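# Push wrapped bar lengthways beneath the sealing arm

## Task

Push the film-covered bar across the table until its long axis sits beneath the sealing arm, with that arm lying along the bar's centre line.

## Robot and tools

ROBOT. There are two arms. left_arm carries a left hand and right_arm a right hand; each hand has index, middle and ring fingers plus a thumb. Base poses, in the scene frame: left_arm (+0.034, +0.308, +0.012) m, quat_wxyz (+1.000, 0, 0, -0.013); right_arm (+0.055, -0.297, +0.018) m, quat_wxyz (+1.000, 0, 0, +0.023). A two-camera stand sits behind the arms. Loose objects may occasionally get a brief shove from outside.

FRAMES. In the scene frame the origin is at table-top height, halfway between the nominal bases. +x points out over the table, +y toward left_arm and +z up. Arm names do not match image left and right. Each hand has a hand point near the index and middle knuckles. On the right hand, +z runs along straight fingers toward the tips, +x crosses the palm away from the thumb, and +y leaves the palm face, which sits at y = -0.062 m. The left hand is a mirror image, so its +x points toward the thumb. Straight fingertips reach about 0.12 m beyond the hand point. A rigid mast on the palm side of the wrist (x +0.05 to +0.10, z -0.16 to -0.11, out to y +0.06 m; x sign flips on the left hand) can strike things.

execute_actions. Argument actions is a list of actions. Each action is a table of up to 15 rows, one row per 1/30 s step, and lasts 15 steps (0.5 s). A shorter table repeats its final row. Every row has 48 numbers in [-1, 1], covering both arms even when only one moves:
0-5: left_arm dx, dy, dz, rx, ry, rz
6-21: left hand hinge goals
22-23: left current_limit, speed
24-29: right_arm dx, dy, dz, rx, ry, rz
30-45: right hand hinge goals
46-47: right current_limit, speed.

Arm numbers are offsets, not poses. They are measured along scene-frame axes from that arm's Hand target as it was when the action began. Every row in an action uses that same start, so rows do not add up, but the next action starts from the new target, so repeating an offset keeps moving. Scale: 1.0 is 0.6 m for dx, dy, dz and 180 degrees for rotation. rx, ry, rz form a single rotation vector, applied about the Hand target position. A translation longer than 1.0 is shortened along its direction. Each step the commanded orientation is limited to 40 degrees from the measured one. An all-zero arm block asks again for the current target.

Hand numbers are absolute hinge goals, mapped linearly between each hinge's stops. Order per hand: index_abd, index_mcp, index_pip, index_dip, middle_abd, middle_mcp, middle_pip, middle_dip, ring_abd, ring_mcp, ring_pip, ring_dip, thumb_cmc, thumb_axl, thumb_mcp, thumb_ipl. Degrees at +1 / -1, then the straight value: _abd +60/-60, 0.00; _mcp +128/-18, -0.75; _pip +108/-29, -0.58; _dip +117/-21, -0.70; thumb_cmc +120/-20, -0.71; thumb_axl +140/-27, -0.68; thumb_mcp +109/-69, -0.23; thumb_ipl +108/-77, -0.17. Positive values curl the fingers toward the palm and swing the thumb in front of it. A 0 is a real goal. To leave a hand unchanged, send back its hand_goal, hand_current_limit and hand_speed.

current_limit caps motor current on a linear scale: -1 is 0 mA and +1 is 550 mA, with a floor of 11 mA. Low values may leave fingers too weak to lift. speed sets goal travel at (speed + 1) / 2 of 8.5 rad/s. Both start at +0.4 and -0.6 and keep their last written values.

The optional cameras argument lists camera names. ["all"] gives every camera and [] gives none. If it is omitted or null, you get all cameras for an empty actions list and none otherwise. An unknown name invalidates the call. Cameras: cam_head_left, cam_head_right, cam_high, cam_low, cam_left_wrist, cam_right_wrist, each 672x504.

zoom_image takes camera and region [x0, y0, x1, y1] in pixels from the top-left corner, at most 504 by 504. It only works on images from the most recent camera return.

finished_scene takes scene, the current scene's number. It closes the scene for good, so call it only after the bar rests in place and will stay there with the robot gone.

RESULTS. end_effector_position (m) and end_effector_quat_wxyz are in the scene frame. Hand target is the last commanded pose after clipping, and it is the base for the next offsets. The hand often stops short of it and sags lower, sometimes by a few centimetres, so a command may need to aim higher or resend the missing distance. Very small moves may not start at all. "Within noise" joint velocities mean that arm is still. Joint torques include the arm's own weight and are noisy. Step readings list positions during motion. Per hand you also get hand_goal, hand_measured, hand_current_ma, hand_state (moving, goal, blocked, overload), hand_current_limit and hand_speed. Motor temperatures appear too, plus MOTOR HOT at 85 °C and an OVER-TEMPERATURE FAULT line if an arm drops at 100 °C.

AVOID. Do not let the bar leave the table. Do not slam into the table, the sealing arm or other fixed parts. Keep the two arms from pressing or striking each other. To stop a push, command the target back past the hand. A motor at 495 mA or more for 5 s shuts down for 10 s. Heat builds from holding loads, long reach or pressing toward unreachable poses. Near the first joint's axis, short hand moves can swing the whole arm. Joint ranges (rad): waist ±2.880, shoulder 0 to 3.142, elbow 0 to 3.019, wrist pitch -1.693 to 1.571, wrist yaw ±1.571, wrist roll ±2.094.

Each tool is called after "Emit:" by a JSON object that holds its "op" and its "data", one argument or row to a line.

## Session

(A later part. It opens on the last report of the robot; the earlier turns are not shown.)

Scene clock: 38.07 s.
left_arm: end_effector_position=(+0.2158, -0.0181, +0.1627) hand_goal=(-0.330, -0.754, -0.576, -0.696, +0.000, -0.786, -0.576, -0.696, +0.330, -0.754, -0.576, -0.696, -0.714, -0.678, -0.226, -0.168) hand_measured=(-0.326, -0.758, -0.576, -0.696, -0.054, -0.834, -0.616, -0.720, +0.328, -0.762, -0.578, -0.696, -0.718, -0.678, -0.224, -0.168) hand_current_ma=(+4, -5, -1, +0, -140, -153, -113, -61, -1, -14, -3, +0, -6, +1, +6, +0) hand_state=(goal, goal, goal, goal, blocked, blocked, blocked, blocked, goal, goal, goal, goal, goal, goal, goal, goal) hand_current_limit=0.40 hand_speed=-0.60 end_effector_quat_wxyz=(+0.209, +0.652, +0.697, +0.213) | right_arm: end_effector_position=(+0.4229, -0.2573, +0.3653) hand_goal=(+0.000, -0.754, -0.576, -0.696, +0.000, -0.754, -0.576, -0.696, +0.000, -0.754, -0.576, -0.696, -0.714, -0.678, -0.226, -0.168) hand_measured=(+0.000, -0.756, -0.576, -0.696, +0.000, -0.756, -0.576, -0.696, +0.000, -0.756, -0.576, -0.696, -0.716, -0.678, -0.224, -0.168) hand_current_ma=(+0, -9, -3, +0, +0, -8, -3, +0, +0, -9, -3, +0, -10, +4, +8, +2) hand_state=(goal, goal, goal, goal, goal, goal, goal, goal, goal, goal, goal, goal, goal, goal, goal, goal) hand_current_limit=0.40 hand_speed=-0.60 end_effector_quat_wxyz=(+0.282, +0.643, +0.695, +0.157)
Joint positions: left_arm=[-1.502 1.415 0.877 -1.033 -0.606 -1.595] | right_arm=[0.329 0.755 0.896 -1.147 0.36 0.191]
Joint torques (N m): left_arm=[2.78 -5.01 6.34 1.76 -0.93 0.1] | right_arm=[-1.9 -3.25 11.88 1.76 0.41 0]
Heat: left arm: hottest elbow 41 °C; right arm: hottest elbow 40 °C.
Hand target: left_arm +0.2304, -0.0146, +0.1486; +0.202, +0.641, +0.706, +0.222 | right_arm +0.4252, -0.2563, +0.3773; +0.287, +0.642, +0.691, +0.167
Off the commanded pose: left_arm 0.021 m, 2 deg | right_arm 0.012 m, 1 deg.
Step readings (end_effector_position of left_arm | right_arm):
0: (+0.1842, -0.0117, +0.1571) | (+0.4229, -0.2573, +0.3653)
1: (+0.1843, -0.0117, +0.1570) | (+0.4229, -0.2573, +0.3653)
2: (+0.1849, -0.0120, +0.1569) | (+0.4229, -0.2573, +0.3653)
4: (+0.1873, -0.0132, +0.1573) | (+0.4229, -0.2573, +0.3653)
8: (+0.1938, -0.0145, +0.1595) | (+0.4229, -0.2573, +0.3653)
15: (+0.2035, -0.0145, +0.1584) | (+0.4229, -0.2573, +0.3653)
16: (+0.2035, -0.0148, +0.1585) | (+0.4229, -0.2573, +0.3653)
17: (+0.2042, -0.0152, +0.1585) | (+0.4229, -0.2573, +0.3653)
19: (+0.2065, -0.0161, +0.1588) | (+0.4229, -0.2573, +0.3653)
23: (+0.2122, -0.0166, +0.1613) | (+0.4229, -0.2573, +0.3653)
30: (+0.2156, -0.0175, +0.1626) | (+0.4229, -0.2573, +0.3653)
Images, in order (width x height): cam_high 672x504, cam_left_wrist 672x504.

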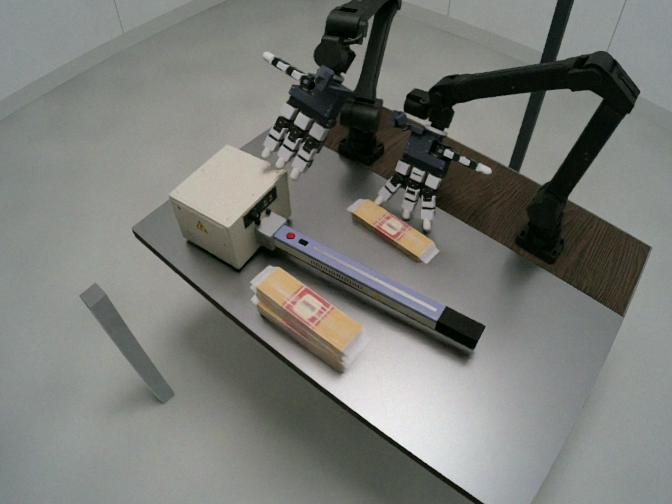

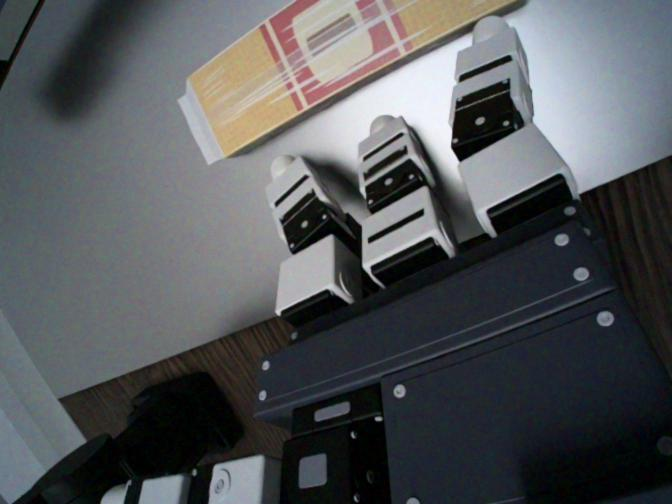

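Emit:
{"op": "execute_actions", "data": {
  "actions": [
    [[-0.04,0,0.08,0,0,0,-0.33,-0.754,-0.576,-0.696,0,-0.785,-0.576,-0.696,0.33,-0.754,-0.576,-0.696,-0.714,-0.678,-0.226,-0.168,0.4,-0.6,0,0,0,0,0,0,0,-0.754,-0.576,-0.696,0,-0.754,-0.576,-0.696,0,-0.754,-0.576,-0.696,-0.714,-0.678,-0.226,-0.168,0.4,-0.6]],
    [[0,0,0,0,0,0,-0.33,-0.754,-0.576,-0.696,0,0.479,0.738,-0.55,0.33,-0.754,-0.576,-0.696,-0.714,-0.678,-0.226,-0.168,0.4,-0.4,0,0,0,0,0,0,0,-0.754,-0.576,-0.696,0,-0.754,-0.576,-0.696,0,-0.754,-0.576,-0.696,-0.714,-0.678,-0.226,-0.168,0.4,-0.6]],
    [[0.0333,0.0032,-0.055,0,0,0,-0.33,-0.754,-0.576,-0.696,0,0.479,0.738,-0.55,0.33,-0.754,-0.576,-0.696,-0.714,-0.678,-0.226,-0.168,0.4,-0.4,0,0,0,0,0,0,0,-0.754,-0.576,-0.696,0,-0.754,-0.576,-0.696,0,-0.754,-0.576,-0.696,-0.714,-0.678,-0.226,-0.168,0.4,-0.6]]
  ],
  "cameras": ["cam_high","cam_left_wrist"]
}}

Emit:
{"op": "zoom_image", "data": {
  "camera": "cam_high",
  "region": [310, 120, 510, 270]
}}

Scene clock: 45.60 s.
left_arm: end_effector_position=(+0.2234, -0.0112, +0.1673) hand_goal=(-0.330, -0.754, -0.576, -0.696, +0.000, +0.478, +0.738, -0.550, +0.330, -0.754, -0.576, -0.696, -0.714, -0.678, -0.226, -0.168) hand_measured=(-0.328, -0.758, -0.576, -0.696, -0.002, +0.464, +0.736, -0.552, +0.332, -0.758, -0.576, -0.696, -0.718, -0.678, -0.222, -0.168) hand_current_ma=(+3, -5, -1, +0, -3, -29, -2, -3, +2, -5, -1, +0, -6, +1, +6, +0) hand_state=(goal, goal, goal, goal, goal, goal, goal, goal, goal, goal, goal, goal, goal, goal, goal, goal) hand_current_limit=0.40 hand_speed=-0.40 end_effector_quat_wxyz=(+0.204, +0.640, +0.707, +0.222) | right_arm: end_effector_position=(+0.4229, -0.2573, +0.3653) hand_goal=(+0.000, -0.754, -0.576, -0.696, +0.000, -0.754, -0.576, -0.696, +0.000, -0.754, -0.576, -0.696, -0.714, -0.678, -0.226, -0.168) hand_measured=(+0.000, -0.756, -0.576, -0.696, +0.000, -0.756, -0.576, -0.696, +0.000, -0.756, -0.576, -0.696, -0.716, -0.678, -0.224, -0.168) hand_current_ma=(+0, -9, -3, +0, +0, -8, -3, +0, +0, -9, -3, +0, -10, +4, +8, +2) hand_state=(goal, goal, goal, goal, goal, goal, goal, goal, goal, goal, goal, goal, goal, goal, goal, goal) hand_current_limit=0.40 hand_speed=-0.60 end_effector_quat_wxyz=(+0.282, +0.643, +0.695, +0.157)
Joint positions: left_arm=[-1.478 1.414 0.886 -1.061 -0.611 -1.608] | right_arm=[0.329 0.755 0.896 -1.147 0.36 0.191]
Joint torques (N m): left_arm=[-0.03 -6.53 7.27 0.76 -0.76 0.11] | right_arm=[-0.73 -3.31 11.52 1.58 0.41 -0.05]
Heat: left arm: hottest elbow 40 °C; right arm: hottest elbow 41 °C.
Hand target: left_arm +0.2264, -0.0128, +0.1637; +0.203, +0.641, +0.706, +0.222 | right_arm +0.4252, -0.2563, +0.3773; +0.287, +0.642, +0.691, +0.167
Off the commanded pose: left_arm 0.005 m, 0 deg | right_arm 0.012 m, 1 deg.
Step readings (end_effector_position of left_arm | right_arm):
0: (+0.2158, -0.0182, +0.1627) | (+0.4229, -0.2573, +0.3653)
1: (+0.2158, -0.0182, +0.1628) | (+0.4229, -0.2573, +0.3653)
2: (+0.2157, -0.0175, +0.1638) | (+0.4229, -0.2573, +0.3653)
4: (+0.2154, -0.0121, +0.1648) | (+0.4229, -0.2573, +0.3653)
8: (+0.2135, -0.0007, +0.1687) | (+0.4229, -0.2573, +0.3653)
15: (+0.2096, -0.0021, +0.1781) | (+0.4229, -0.2573, +0.3653)
16: (+0.2094, -0.0024, +0.1787) | (+0.4229, -0.2573, +0.3653)
17: (+0.2092, -0.0026, +0.1791) | (+0.4229, -0.2573, +0.3653)
19: (+0.2089, -0.0024, +0.1792) | (+0.4229, -0.2573, +0.3653)
23: (+0.2089, -0.0019, +0.1793) | (+0.4229, -0.2573, +0.3653)
30: (+0.2088, -0.0016, +0.1793) | (+0.4229, -0.2573, +0.3653)
31: (+0.2088, -0.0016, +0.1793) | (+0.4229, -0.2573, +0.3653)
32: (+0.2090, -0.0024, +0.1790) | (+0.4229, -0.2573, +0.3653)
34: (+0.2109, -0.0061, +0.1777) | (+0.4229, -0.2573, +0.3653)
38: (+0.2194, -0.0110, +0.1742) | (+0.4229, -0.2573, +0.3653)
45: (+0.2232, -0.0108, +0.1687) | (+0.4229, -0.2573, +0.3653)
Images, in order (width x height): cam_high 672x504, cam_left_wrist 672x504.

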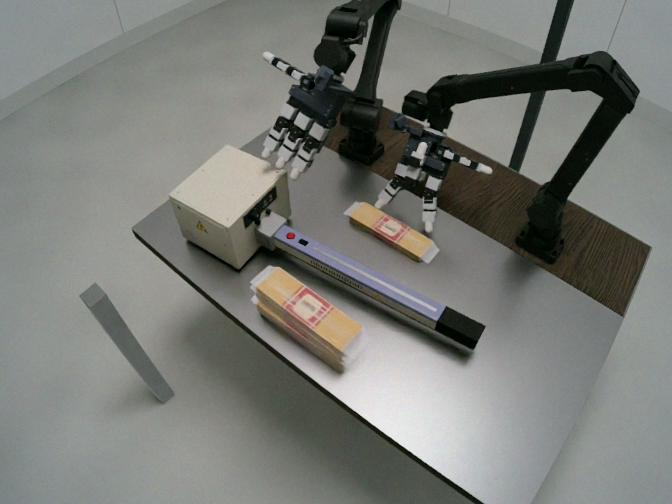

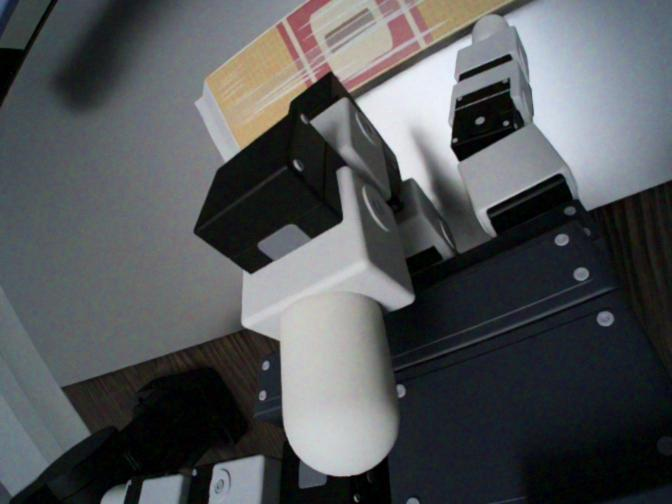

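Scaled by 2.520 from the camera's 672x504 image, which has a finer 960x720 frame.

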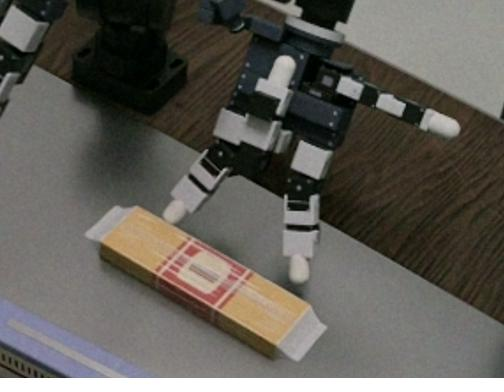

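Emit:
{"op": "execute_actions", "data": {
  "actions": [
    [[0.02,0.002,-0.014,0,0,0,-0.33,-0.754,-0.576,-0.696,0,0.479,0.738,-0.55,0.33,-0.754,-0.576,-0.696,-0.714,-0.678,-0.226,-0.168,0.4,-0.4,0,0,0,0,0,0,0,-0.754,-0.576,-0.696,0,-0.754,-0.576,-0.696,0,-0.754,-0.576,-0.696,-0.714,-0.678,-0.226,-0.168,0.4,-0.6]],
    [[0.0417,0.004,0,0,0,0,-0.33,-0.754,-0.576,-0.696,0,0.479,0.738,-0.55,0.33,-0.754,-0.576,-0.696,-0.714,-0.678,-0.226,-0.168,0.4,-0.4,0,0,0,0,0,0,0,-0.754,-0.576,-0.696,0,-0.754,-0.576,-0.696,0,-0.754,-0.576,-0.696,-0.714,-0.678,-0.226,-0.168,0.4,-0.6]],
    [[0.0417,0.004,0,0,0,0,-0.33,-0.754,-0.576,-0.696,0,0.479,0.738,-0.55,0.33,-0.754,-0.576,-0.696,-0.714,-0.678,-0.226,-0.168,0.4,-0.4,0,0,0,0,0,0,0,-0.754,-0.576,-0.696,0,-0.754,-0.576,-0.696,0,-0.754,-0.576,-0.696,-0.714,-0.678,-0.226,-0.168,0.4,-0.6]]
  ],
  "cameras": ["cam_high","cam_left_wrist"]
}}

Emit:
{"op": "zoom_image", "data": {
  "camera": "cam_high",
  "region": [250, 130, 500, 350]
}}

Scene clock: 49.00 s.
left_arm: end_effector_position=(+0.2860, -0.0047, +0.1564) hand_goal=(-0.330, -0.754, -0.576, -0.696, +0.000, +0.478, +0.738, -0.550, +0.330, -0.754, -0.576, -0.696, -0.714, -0.678, -0.226, -0.168) hand_measured=(-0.330, -0.762, -0.578, -0.696, -0.002, +0.466, +0.736, -0.552, +0.332, -0.764, -0.580, -0.696, -0.718, -0.678, -0.222, -0.168) hand_current_ma=(+0, -15, -3, +0, -3, -26, -1, -3, +2, -19, -5, +0, -6, +1, +6, +0) hand_state=(goal, goal, goal, goal, goal, goal, goal, goal, goal, goal, goal, goal, goal, goal, goal, goal) hand_current_limit=0.40 hand_speed=-0.40 end_effector_quat_wxyz=(+0.200, +0.640, +0.708, +0.224) | right_arm: end_effector_position=(+0.4229, -0.2573, +0.3653) hand_goal=(+0.000, -0.754, -0.576, -0.696, +0.000, -0.754, -0.576, -0.696, +0.000, -0.754, -0.576, -0.696, -0.714, -0.678, -0.226, -0.168) hand_measured=(+0.000, -0.756, -0.576, -0.696, +0.000, -0.756, -0.576, -0.696, +0.000, -0.756, -0.576, -0.696, -0.716, -0.678, -0.224, -0.168) hand_current_ma=(+0, -9, -3, +0, +0, -8, -3, +0, +0, -9, -3, +0, -10, +4, +8, +2) hand_state=(goal, goal, goal, goal, goal, goal, goal, goal, goal, goal, goal, goal, goal, goal, goal, goal) hand_current_limit=0.40 hand_speed=-0.60 end_effector_quat_wxyz=(+0.282, +0.643, +0.695, +0.157)
Joint positions: left_arm=[-1.303 1.422 0.861 -0.917 -0.603 -1.401] | right_arm=[0.329 0.755 0.896 -1.147 0.36 0.191]
Joint torques (N m): left_arm=[-0.26 -7.18 7.27 1.1 -0.77 0.13] | right_arm=[-1.55 -3.49 11.75 1.8 0.36 -0.03]
Motor temperatures (°C): left_arm=[35 34 40 34 36 32] | right_arm=[38 38 42 36 38 32]
Heat: left arm: hottest elbow 40 °C; right arm: hottest elbow 42 °C.
Hand target: left_arm +0.2884, -0.0068, +0.1553; +0.203, +0.641, +0.706, +0.222 | right_arm +0.4252, -0.2563, +0.3773; +0.287, +0.642, +0.691, +0.167
Off the commanded pose: left_arm 0.003 m, 0 deg | right_arm 0.012 m, 1 deg.
Step readings (end_effector_position of left_arm | right_arm):
0: (+0.2234, -0.0112, +0.1673) | (+0.4229, -0.2573, +0.3653)
1: (+0.2236, -0.0113, +0.1673) | (+0.4229, -0.2573, +0.3653)
2: (+0.2240, -0.0114, +0.1667) | (+0.4229, -0.2573, +0.3653)
4: (+0.2263, -0.0118, +0.1648) | (+0.4229, -0.2573, +0.3653)
8: (+0.2326, -0.0096, +0.1609) | (+0.4229, -0.2573, +0.3653)
15: (+0.2352, -0.0098, +0.1589) | (+0.4229, -0.2573, +0.3653)
16: (+0.2355, -0.0099, +0.1589) | (+0.4229, -0.2573, +0.3653)
17: (+0.2369, -0.0100, +0.1586) | (+0.4229, -0.2573, +0.3653)
19: (+0.2414, -0.0103, +0.1575) | (+0.4229, -0.2573, +0.3653)
23: (+0.2547, -0.0071, +0.1570) | (+0.4229, -0.2573, +0.3653)
30: (+0.2609, -0.0061, +0.1568) | (+0.4229, -0.2573, +0.3653)
31: (+0.2611, -0.0062, +0.1567) | (+0.4229, -0.2573, +0.3653)
32: (+0.2624, -0.0064, +0.1565) | (+0.4229, -0.2573, +0.3653)
34: (+0.2664, -0.0072, +0.1557) | (+0.4229, -0.2573, +0.3653)
38: (+0.2794, -0.0043, +0.1560) | (+0.4229, -0.2573, +0.3653)
45: (+0.2858, -0.0038, +0.1564) | (+0.4229, -0.2573, +0.3653)
Images, in order (width x height): cam_high 672x504, cam_left_wrist 672x504.

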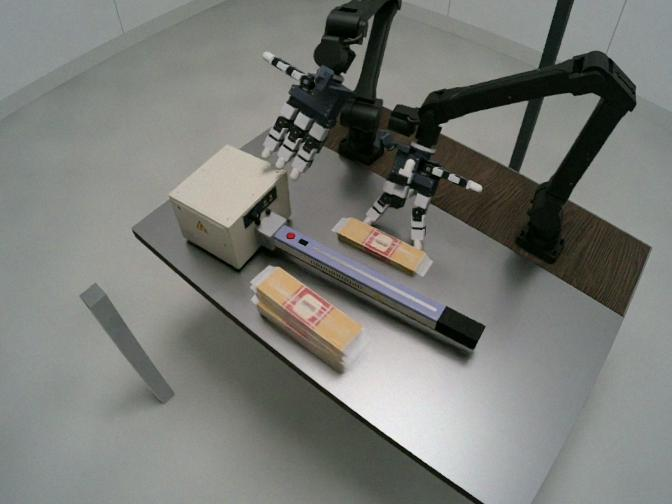

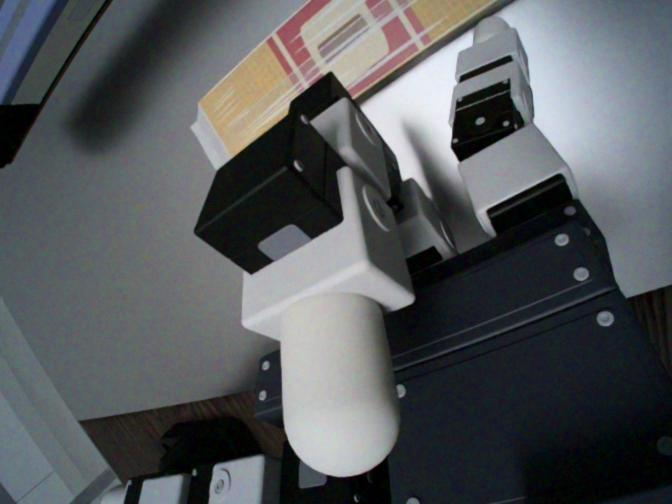

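Scaled by 2.016 from the camera's 672x504 image, which has a finer 960x720 frame.

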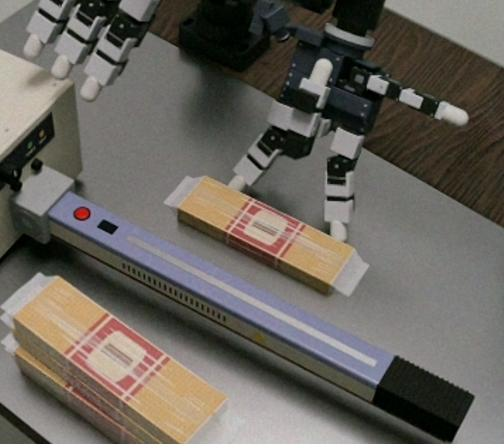

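Emit:
{"op": "execute_actions", "data": {
  "actions": [
    [[0.0417,0.004,0,0,0,0,-0.33,-0.754,-0.576,-0.696,0,0.479,0.738,-0.55,0.33,-0.754,-0.576,-0.696,-0.714,-0.678,-0.226,-0.168,0.4,-0.4,0,0,0,0,0,0,0,-0.754,-0.576,-0.696,0,-0.754,-0.576,-0.696,0,-0.754,-0.576,-0.696,-0.714,-0.678,-0.226,-0.168,0.4,-0.6]],
    [[0.0417,0.004,0,0,0,0,-0.33,-0.754,-0.576,-0.696,0,0.479,0.738,-0.55,0.33,-0.754,-0.576,-0.696,-0.714,-0.678,-0.226,-0.168,0.4,-0.4,0,0,0,0,0,0,0,-0.754,-0.576,-0.696,0,-0.754,-0.576,-0.696,0,-0.754,-0.576,-0.696,-0.714,-0.678,-0.226,-0.168,0.4,-0.6]]
  ],
  "cameras": ["all"]
}}

Emit:
{"op": "zoom_image", "data": {
  "camera": "cam_high",
  "region": [250, 130, 500, 350]
}}

Emit:
{"op": "zoom_image", "data": {
  "camera": "cam_head_right",
  "region": [220, 150, 420, 300]
}}

Emit:
{"op": "zoom_image", "data": {
  "camera": "cam_low",
  "region": [300, 150, 620, 350]
}}

Scene clock: 51.80 s.
left_arm: end_effector_position=(+0.3341, +0.0040, +0.1562) hand_goal=(-0.330, -0.754, -0.576, -0.696, +0.000, +0.478, +0.738, -0.550, +0.330, -0.754, -0.576, -0.696, -0.714, -0.678, -0.226, -0.168) hand_measured=(-0.330, -0.764, -0.580, -0.696, -0.002, +0.466, +0.736, -0.552, +0.330, -0.758, -0.578, -0.696, -0.718, -0.678, -0.222, -0.168) hand_current_ma=(+0, -19, -6, +0, -3, -26, -1, -3, +0, -8, -3, -1, -6, +1, +6, +0) hand_state=(goal, goal, goal, goal, goal, goal, goal, goal, goal, goal, goal, goal, goal, goal, goal, goal) hand_current_limit=0.40 hand_speed=-0.40 end_effector_quat_wxyz=(+0.198, +0.640, +0.708, +0.224) | right_arm: end_effector_position=(+0.4229, -0.2573, +0.3653) hand_goal=(+0.000, -0.754, -0.576, -0.696, +0.000, -0.754, -0.576, -0.696, +0.000, -0.754, -0.576, -0.696, -0.714, -0.678, -0.226, -0.168) hand_measured=(+0.000, -0.756, -0.576, -0.696, +0.000, -0.756, -0.576, -0.696, +0.000, -0.756, -0.576, -0.696, -0.716, -0.678, -0.224, -0.168) hand_current_ma=(+0, -9, -3, +0, +0, -8, -3, +0, +0, -9, -3, +0, -10, +4, +8, +2) hand_state=(goal, goal, goal, goal, goal, goal, goal, goal, goal, goal, goal, goal, goal, goal, goal, goal) hand_current_limit=0.40 hand_speed=-0.60 end_effector_quat_wxyz=(+0.282, +0.643, +0.695, +0.157)
Joint positions: left_arm=[-1.17 1.424 0.861 -0.83 -0.584 -1.244] | right_arm=[0.329 0.755 0.896 -1.147 0.36 0.191]
Joint torques (N m): left_arm=[-0.21 -6.71 8.29 1.55 -0.71 0.16] | right_arm=[-0.62 -2.55 11.74 1.63 0.35 -0.02]
Heat: left arm: hottest elbow 40 °C; right arm: hottest elbow 42 °C.
Hand target: left_arm +0.3384, -0.0020, +0.1552; +0.203, +0.641, +0.706, +0.222 | right_arm +0.4252, -0.2563, +0.3773; +0.287, +0.642, +0.691, +0.167
Off the commanded pose: left_arm 0.007 m, 1 deg | right_arm 0.012 m, 1 deg.
Step readings (end_effector_position of left_arm | right_arm):
0: (+0.2860, -0.0047, +0.1564) | (+0.4229, -0.2573, +0.3653)
1: (+0.2862, -0.0048, +0.1565) | (+0.4229, -0.2573, +0.3653)
2: (+0.2875, -0.0049, +0.1563) | (+0.4229, -0.2573, +0.3653)
4: (+0.2915, -0.0054, +0.1558) | (+0.4229, -0.2573, +0.3653)
8: (+0.3044, -0.0017, +0.1562) | (+0.4229, -0.2573, +0.3653)
15: (+0.3103, -0.0005, +0.1567) | (+0.4229, -0.2573, +0.3653)
16: (+0.3105, -0.0007, +0.1567) | (+0.4229, -0.2573, +0.3653)
17: (+0.3119, -0.0009, +0.1565) | (+0.4229, -0.2573, +0.3653)
19: (+0.3156, -0.0014, +0.1560) | (+0.4229, -0.2573, +0.3653)
23: (+0.3282, +0.0029, +0.1563) | (+0.4229, -0.2573, +0.3653)
30: (+0.3340, +0.0045, +0.1561) | (+0.4229, -0.2573, +0.3653)

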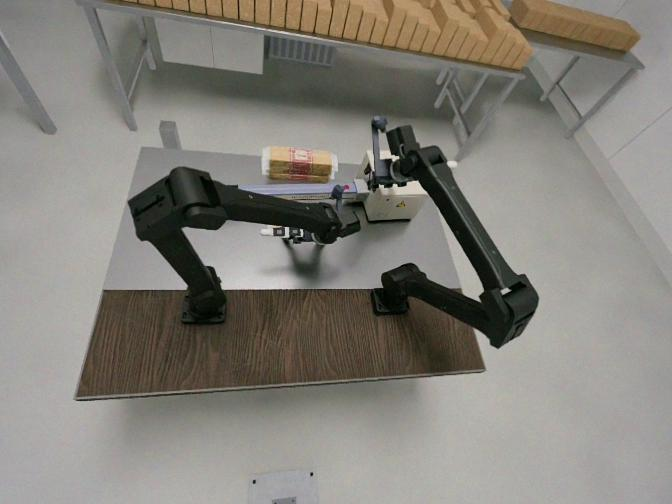

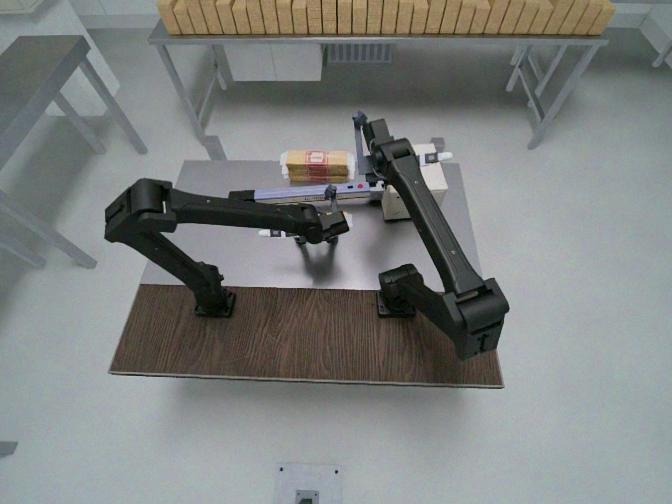

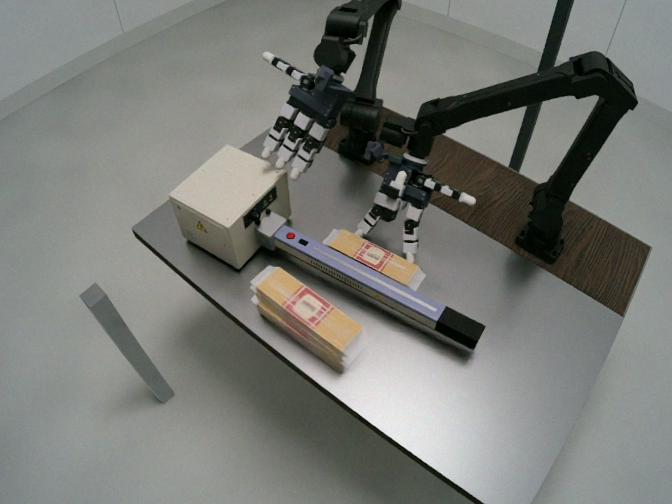

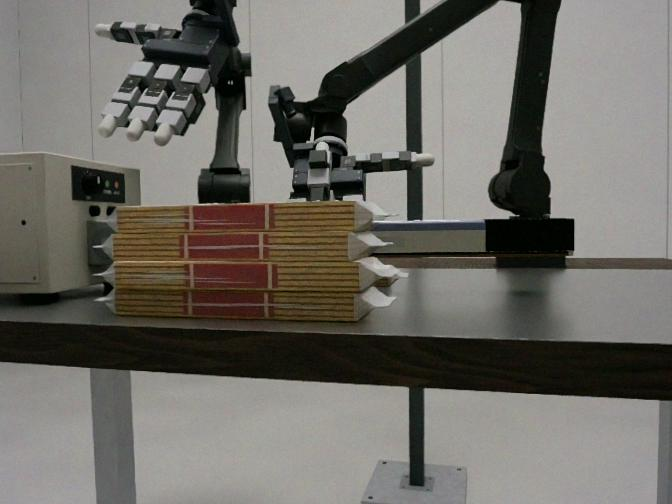

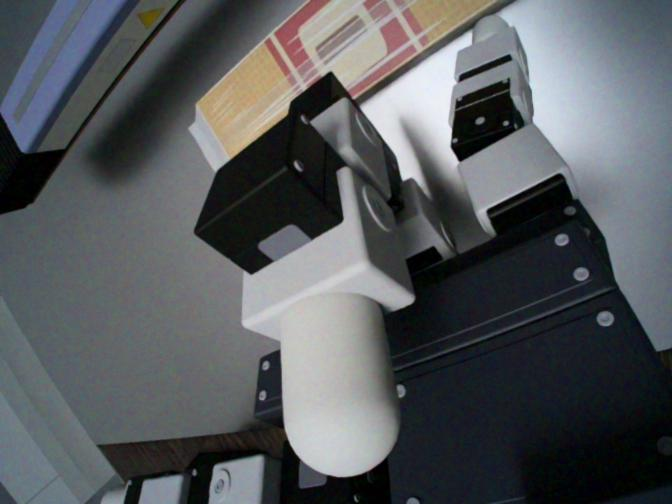

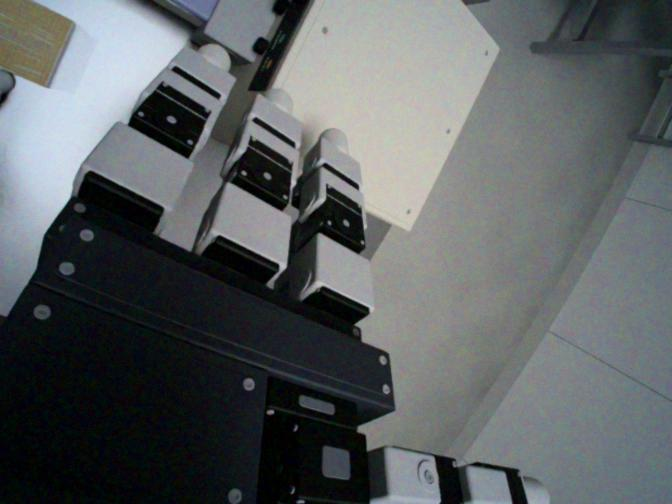

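Scaled by 2.016 from the camera's 672x504 image, which has a finer 960x720 frame.

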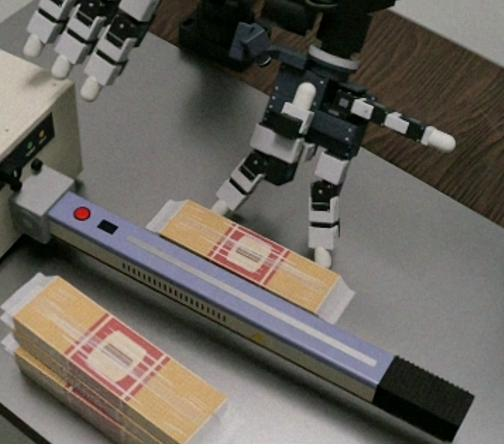

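Scaled by 2.520 from the camera's 672x504 image, which has a finer 960x720 frame.

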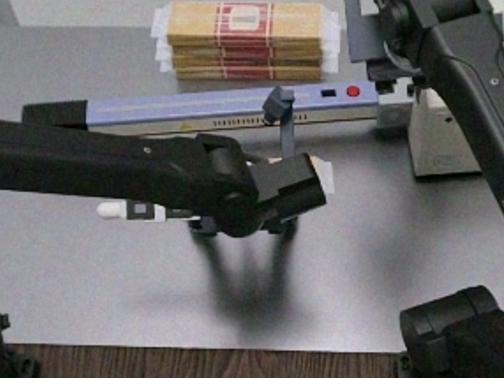

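Scaled by 1.575 from the camera's 672x504 image, which has a finer 960x720 frame.

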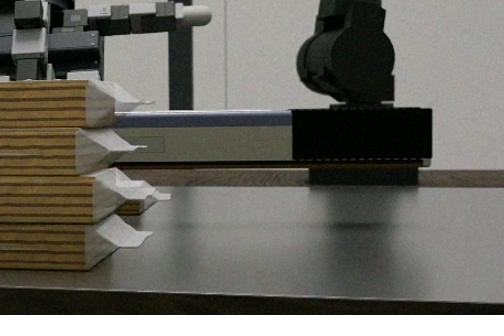

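Emit:
{"op": "zoom_image", "data": {
  "camera": "cam_head_right",
  "region": [225, 150, 395, 240]
}}

Emit:
{"op": "zoom_image", "data": {
  "camera": "cam_head_left",
  "region": [200, 150, 380, 250]
}}

Emit:
{"op": "zoom_image", "data": {
  "camera": "cam_left_wrist",
  "region": [0, 0, 504, 300]
}}

Scaled by 2.965 from the camera's 672x504 image, which has a finer 960x720 frame.

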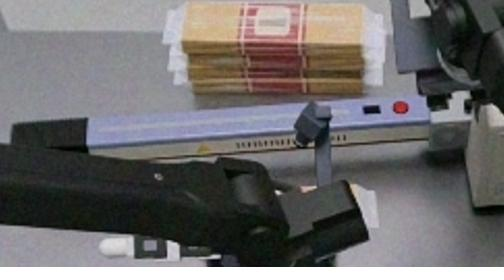

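Scaled by 2.800 from the camera's 672x504 image, which has a finer 960x720 frame.

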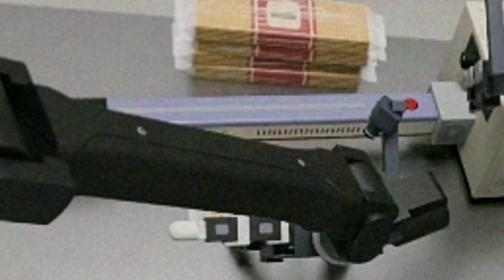

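Scaled by 1.000.

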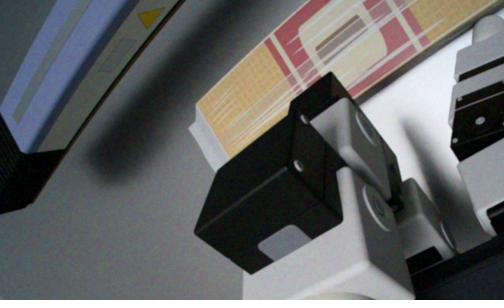

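Emit:
{"op": "execute_actions", "data": {
  "actions": [
    [[0.0417,0.004,0,0,0,0,-0.33,-0.754,-0.576,-0.696,0,0.479,0.738,-0.55,0.33,-0.754,-0.576,-0.696,-0.714,-0.678,-0.226,-0.168,0.4,-0.4,0,0,0,0,0,0,0,-0.754,-0.576,-0.696,0,-0.754,-0.576,-0.696,0,-0.754,-0.576,-0.696,-0.714,-0.678,-0.226,-0.168,0.4,-0.6]],
    [[0.0417,0.004,0,0,0,0,-0.33,-0.754,-0.576,-0.696,0,0.479,0.738,-0.55,0.33,-0.754,-0.576,-0.696,-0.714,-0.678,-0.226,-0.168,0.4,-0.4,0,0,0,0,0,0,0,-0.754,-0.576,-0.696,0,-0.754,-0.576,-0.696,0,-0.754,-0.576,-0.696,-0.714,-0.678,-0.226,-0.168,0.4,-0.6]]
  ],
  "cameras": ["cam_head_left","cam_head_right","cam_high","cam_low","cam_left_wrist"]
}}

Emit:
{"op": "zoom_image", "data": {
  "camera": "cam_high",
  "region": [250, 130, 500, 350]
}}

Emit:
{"op": "zoom_image", "data": {
  "camera": "cam_low",
  "region": [300, 150, 620, 350]
}}

Scene clock: 59.30 s.
left_arm: end_effector_position=(+0.3753, +0.0113, +0.1548) hand_goal=(-0.330, -0.754, -0.576, -0.696, +0.000, +0.478, +0.738, -0.550, +0.330, -0.754, -0.576, -0.696, -0.714, -0.678, -0.226, -0.168) hand_measured=(-0.330, -0.764, -0.580, -0.696, -0.002, +0.466, +0.736, -0.552, +0.352, -0.758, -0.580, -0.698, -0.718, -0.678, -0.222, -0.168) hand_current_ma=(-1, -20, -6, +0, -3, -26, -1, -3, +46, -7, -6, -2, -6, +1, +6, +0) hand_state=(goal, goal, goal, goal, goal, goal, goal, goal, blocked, goal, goal, goal, goal, goal, goal, goal) hand_current_limit=0.40 hand_speed=-0.40 end_effector_quat_wxyz=(+0.199, +0.644, +0.705, +0.221) | right_arm: end_effector_position=(+0.4229, -0.2573, +0.3653) hand_goal=(+0.000, -0.754, -0.576, -0.696, +0.000, -0.754, -0.576, -0.696, +0.000, -0.754, -0.576, -0.696, -0.714, -0.678, -0.226, -0.168) hand_measured=(+0.000, -0.756, -0.576, -0.696, +0.000, -0.756, -0.576, -0.696, +0.000, -0.756, -0.576, -0.696, -0.716, -0.678, -0.224, -0.168) hand_current_ma=(+0, -9, -3, +0, +0, -8, -3, +0, +0, -9, -3, +0, -10, +4, +8, +2) hand_state=(goal, goal, goal, goal, goal, goal, goal, goal, goal, goal, goal, goal, goal, goal, goal, goal) hand_current_limit=0.40 hand_speed=-0.60 end_effector_quat_wxyz=(+0.282, +0.643, +0.695, +0.157)
Joint positions: left_arm=[-1.06 1.434 0.865 -0.745 -0.554 -1.103] | right_arm=[0.329 0.755 0.896 -1.147 0.36 0.191]
Joint torques (N m): left_arm=[0.91 -5.77 10.58 1.51 -0.74 0.17] | right_arm=[-1.44 -2.73 11.77 1.73 0.38 0]
Heat: left arm: hottest elbow 40 °C; right arm: hottest elbow 43 °C.
Hand target: left_arm +0.3885, +0.0028, +0.1553; +0.203, +0.641, +0.706, +0.222 | right_arm +0.4252, -0.2563, +0.3773; +0.287, +0.642, +0.691, +0.167
Off the commanded pose: left_arm 0.016 m, 1 deg | right_arm 0.012 m, 1 deg.
Step readings (end_effector_position of left_arm | right_arm):
0: (+0.3342, +0.0040, +0.1562) | (+0.4229, -0.2573, +0.3653)
1: (+0.3343, +0.0040, +0.1562) | (+0.4229, -0.2573, +0.3653)
2: (+0.3356, +0.0041, +0.1562) | (+0.4229, -0.2573, +0.3653)
4: (+0.3391, +0.0039, +0.1555) | (+0.4229, -0.2573, +0.3653)
8: (+0.3500, +0.0072, +0.1553) | (+0.4229, -0.2573, +0.3653)
15: (+0.3548, +0.0081, +0.1553) | (+0.4229, -0.2573, +0.3653)
16: (+0.3548, +0.0079, +0.1552) | (+0.4229, -0.2573, +0.3653)
17: (+0.3555, +0.0077, +0.1551) | (+0.4229, -0.2573, +0.3653)
19: (+0.3589, +0.0079, +0.1547) | (+0.4229, -0.2573, +0.3653)
23: (+0.3697, +0.0113, +0.1545) | (+0.4229, -0.2573, +0.3653)
30: (+0.3752, +0.0117, +0.1548) | (+0.4229, -0.2573, +0.3653)
Images, in order (width x height): cam_head_left 672x504, cam_head_right 672x504, cam_high 672x504, cam_low 672x504, cam_left_wrist 672x504.

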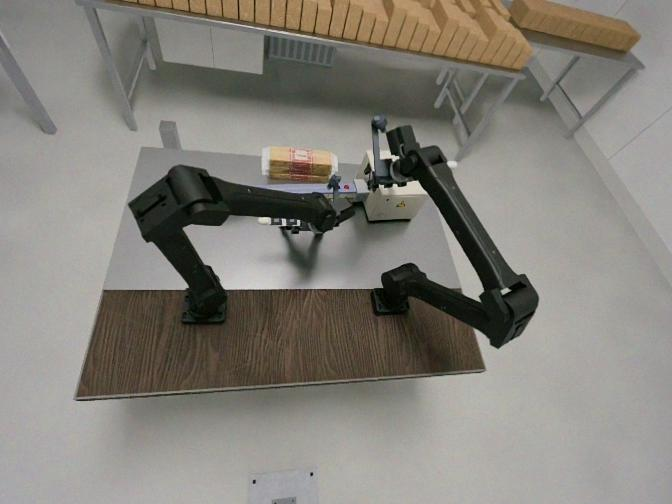

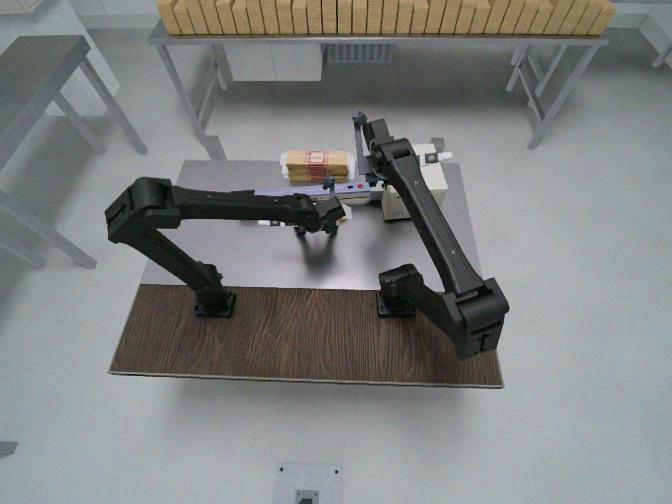

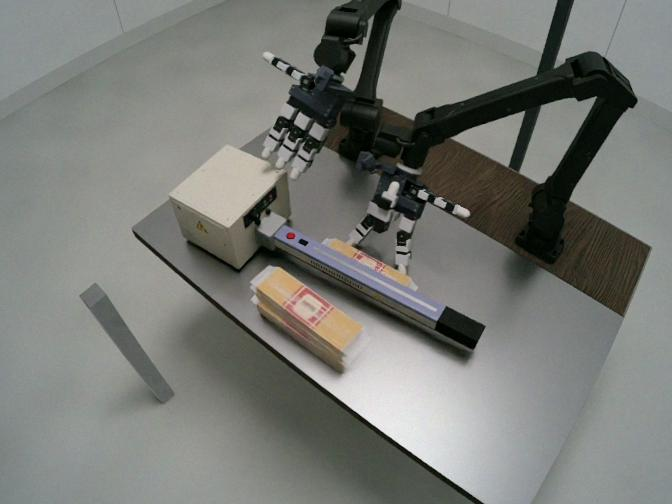

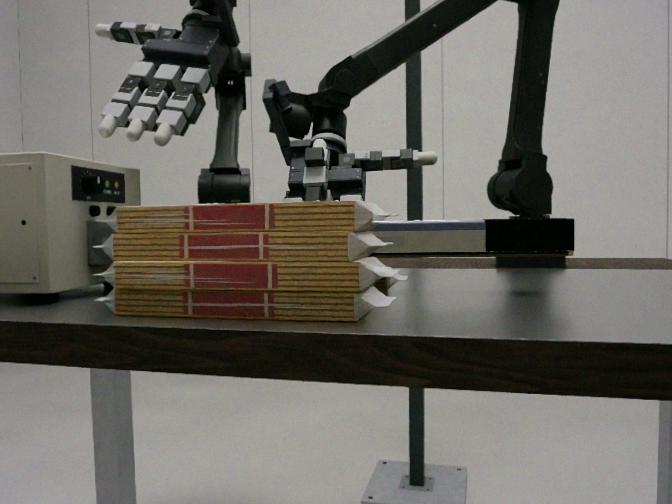

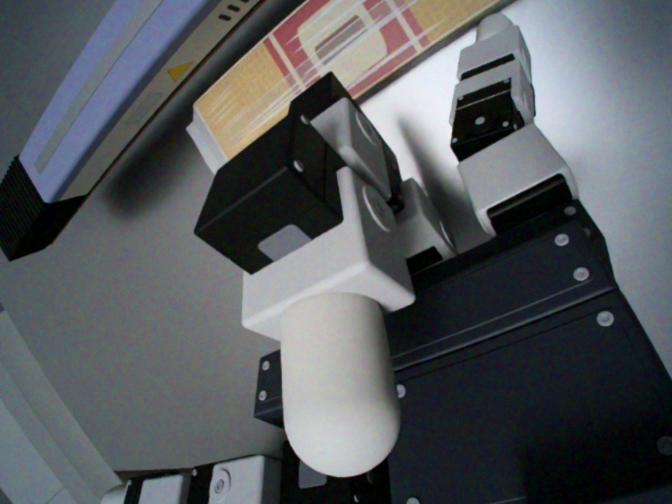

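Scaled by 2.016 from the camera's 672x504 image, which has a finer 960x720 frame.

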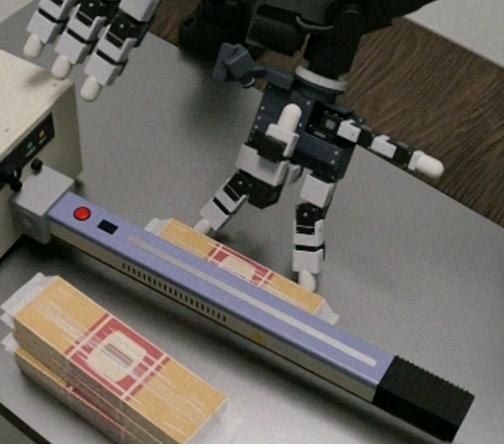

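Scaled by 1.575 from the camera's 672x504 image, which has a finer 960x720 frame.

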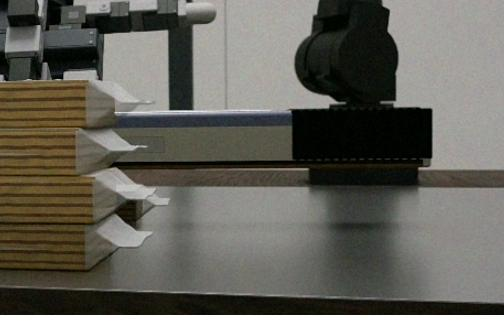

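Emit:
{"op": "execute_actions", "data": {
  "actions": [
    [[0.0333,-0.004,0,0,0,0,-0.33,-0.754,-0.576,-0.696,0,0.479,0.738,-0.55,0.33,-0.754,-0.576,-0.696,-0.714,-0.678,-0.226,-0.168,0.4,-0.4,0,0,0,0,0,0,0,-0.754,-0.576,-0.696,0,-0.754,-0.576,-0.696,0,-0.754,-0.576,-0.696,-0.714,-0.678,-0.226,-0.168,0.4,-0.6]],
    [[0.0333,0,0,0,0,0,-0.33,-0.754,-0.576,-0.696,0,0.479,0.738,-0.55,0.33,-0.754,-0.576,-0.696,-0.714,-0.678,-0.226,-0.168,0.4,-0.4,0,0,0,0,0,0,0,-0.754,-0.576,-0.696,0,-0.754,-0.576,-0.696,0,-0.754,-0.576,-0.696,-0.714,-0.678,-0.226,-0.168,0.4,-0.6]]
  ],
  "cameras": ["cam_head_left","cam_head_right","cam_high","cam_low","cam_left_wrist"]
}}

Emit:
{"op": "zoom_image", "data": {
  "camera": "cam_high",
  "region": [250, 130, 500, 350]
}}

Emit:
{"op": "zoom_image", "data": {
  "camera": "cam_head_right",
  "region": [225, 150, 395, 260]
}}

Scene clock: 61.90 s.
left_arm: end_effector_position=(+0.4138, +0.0081, +0.1557) hand_goal=(-0.330, -0.754, -0.576, -0.696, +0.000, +0.478, +0.738, -0.550, +0.330, -0.754, -0.576, -0.696, -0.714, -0.678, -0.226, -0.168) hand_measured=(-0.330, -0.764, -0.580, -0.696, -0.002, +0.466, +0.736, -0.552, +0.348, -0.760, -0.580, -0.698, -0.718, -0.678, -0.222, -0.168) hand_current_ma=(-1, -20, -6, +0, -3, -26, -1, -3, +33, -11, -8, -4, -6, +1, +6, +0) hand_state=(goal, goal, goal, goal, goal, goal, goal, goal, goal, goal, goal, goal, goal, goal, goal, goal) hand_current_limit=0.40 hand_speed=-0.40 end_effector_quat_wxyz=(+0.199, +0.644, +0.705, +0.221) | right_arm: end_effector_position=(+0.4229, -0.2573, +0.3653) hand_goal=(+0.000, -0.754, -0.576, -0.696, +0.000, -0.754, -0.576, -0.696, +0.000, -0.754, -0.576, -0.696, -0.714, -0.678, -0.226, -0.168) hand_measured=(+0.000, -0.756, -0.576, -0.696, +0.000, -0.756, -0.576, -0.696, +0.000, -0.756, -0.576, -0.696, -0.716, -0.678, -0.224, -0.168) hand_current_ma=(+0, -9, -3, +0, +0, -8, -3, +0, +0, -9, -3, +0, -10, +4, +8, +2) hand_state=(goal, goal, goal, goal, goal, goal, goal, goal, goal, goal, goal, goal, goal, goal, goal, goal) hand_current_limit=0.40 hand_speed=-0.60 end_effector_quat_wxyz=(+0.282, +0.643, +0.695, +0.157)
Joint positions: left_arm=[-0.978 1.481 0.915 -0.702 -0.531 -1.011] | right_arm=[0.329 0.755 0.896 -1.147 0.36 0.191]
Joint torques (N m): left_arm=[0.91 -6.48 10.81 1.69 -0.68 0.13] | right_arm=[-0.79 -2.49 11.69 1.65 0.35 0]
Heat: left arm: hottest elbow 41 °C; right arm: hottest elbow 43 °C.
Hand target: left_arm +0.4285, +0.0004, +0.1553; +0.203, +0.641, +0.706, +0.222 | right_arm +0.4252, -0.2563, +0.3773; +0.287, +0.642, +0.691, +0.167
Off the commanded pose: left_arm 0.017 m, 1 deg | right_arm 0.012 m, 1 deg.
Step readings (end_effector_position of left_arm | right_arm):
0: (+0.3753, +0.0113, +0.1548) | (+0.4229, -0.2573, +0.3653)
1: (+0.3754, +0.0114, +0.1547) | (+0.4229, -0.2573, +0.3653)
2: (+0.3760, +0.0110, +0.1548) | (+0.4229, -0.2573, +0.3653)
4: (+0.3791, +0.0105, +0.1553) | (+0.4229, -0.2573, +0.3653)
8: (+0.3898, +0.0102, +0.1551) | (+0.4229, -0.2573, +0.3653)
15: (+0.3945, +0.0093, +0.1554) | (+0.4229, -0.2573, +0.3653)
16: (+0.3945, +0.0092, +0.1554) | (+0.4229, -0.2573, +0.3653)
17: (+0.3951, +0.0090, +0.1553) | (+0.4229, -0.2573, +0.3653)
19: (+0.3980, +0.0087, +0.1557) | (+0.4229, -0.2573, +0.3653)
23: (+0.4088, +0.0089, +0.1554) | (+0.4229, -0.2573, +0.3653)
30: (+0.4137, +0.0083, +0.1557) | (+0.4229, -0.2573, +0.3653)
Images, in order (width x height): cam_head_left 672x504, cam_head_right 672x504, cam_high 672x504, cam_low 672x504, cam_left_wrist 672x504.

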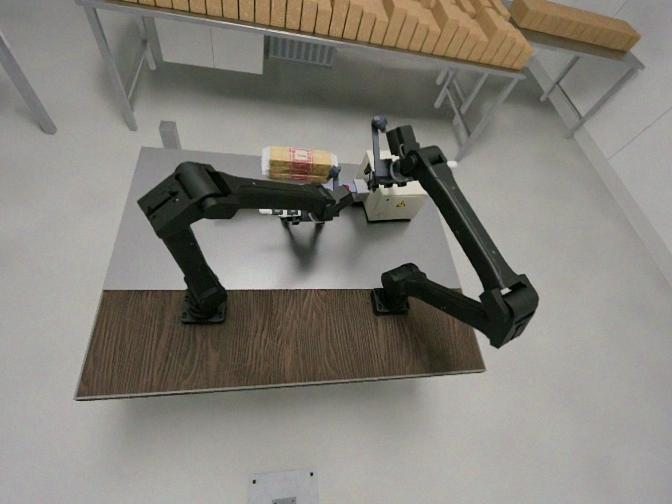

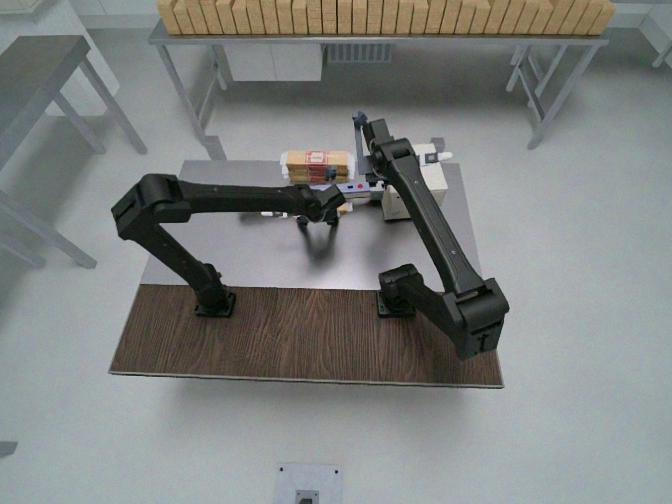

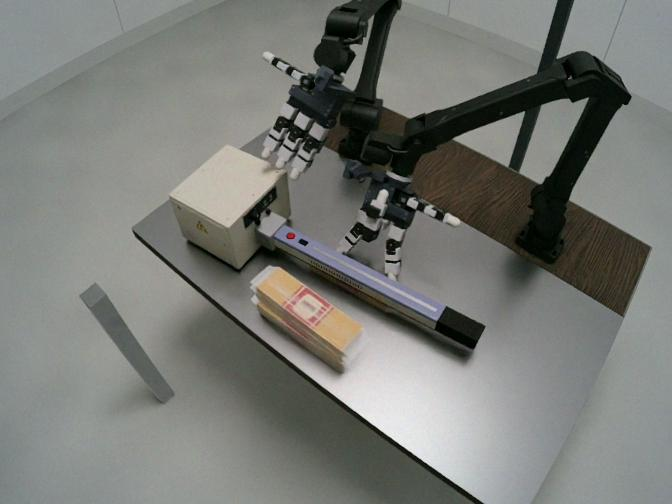

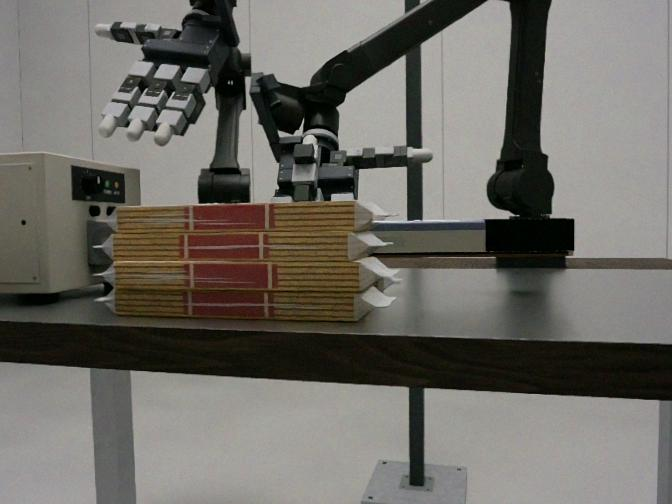

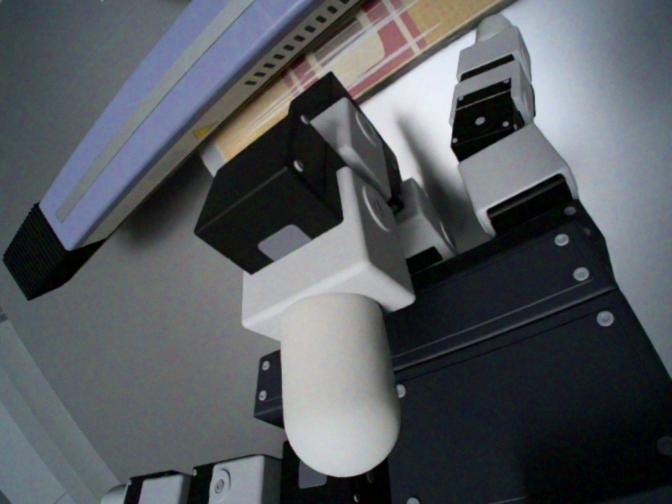

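Scaled by 2.016 from the camera's 672x504 image, which has a finer 960x720 frame.

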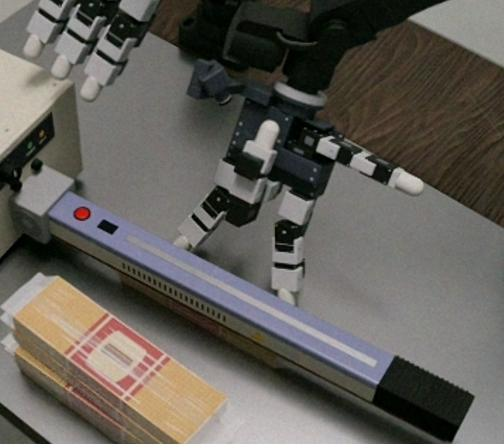

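Scaled by 2.965 from the camera's 672x504 image, which has a finer 960x720 frame.

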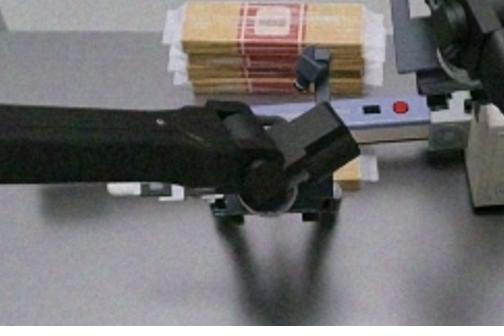

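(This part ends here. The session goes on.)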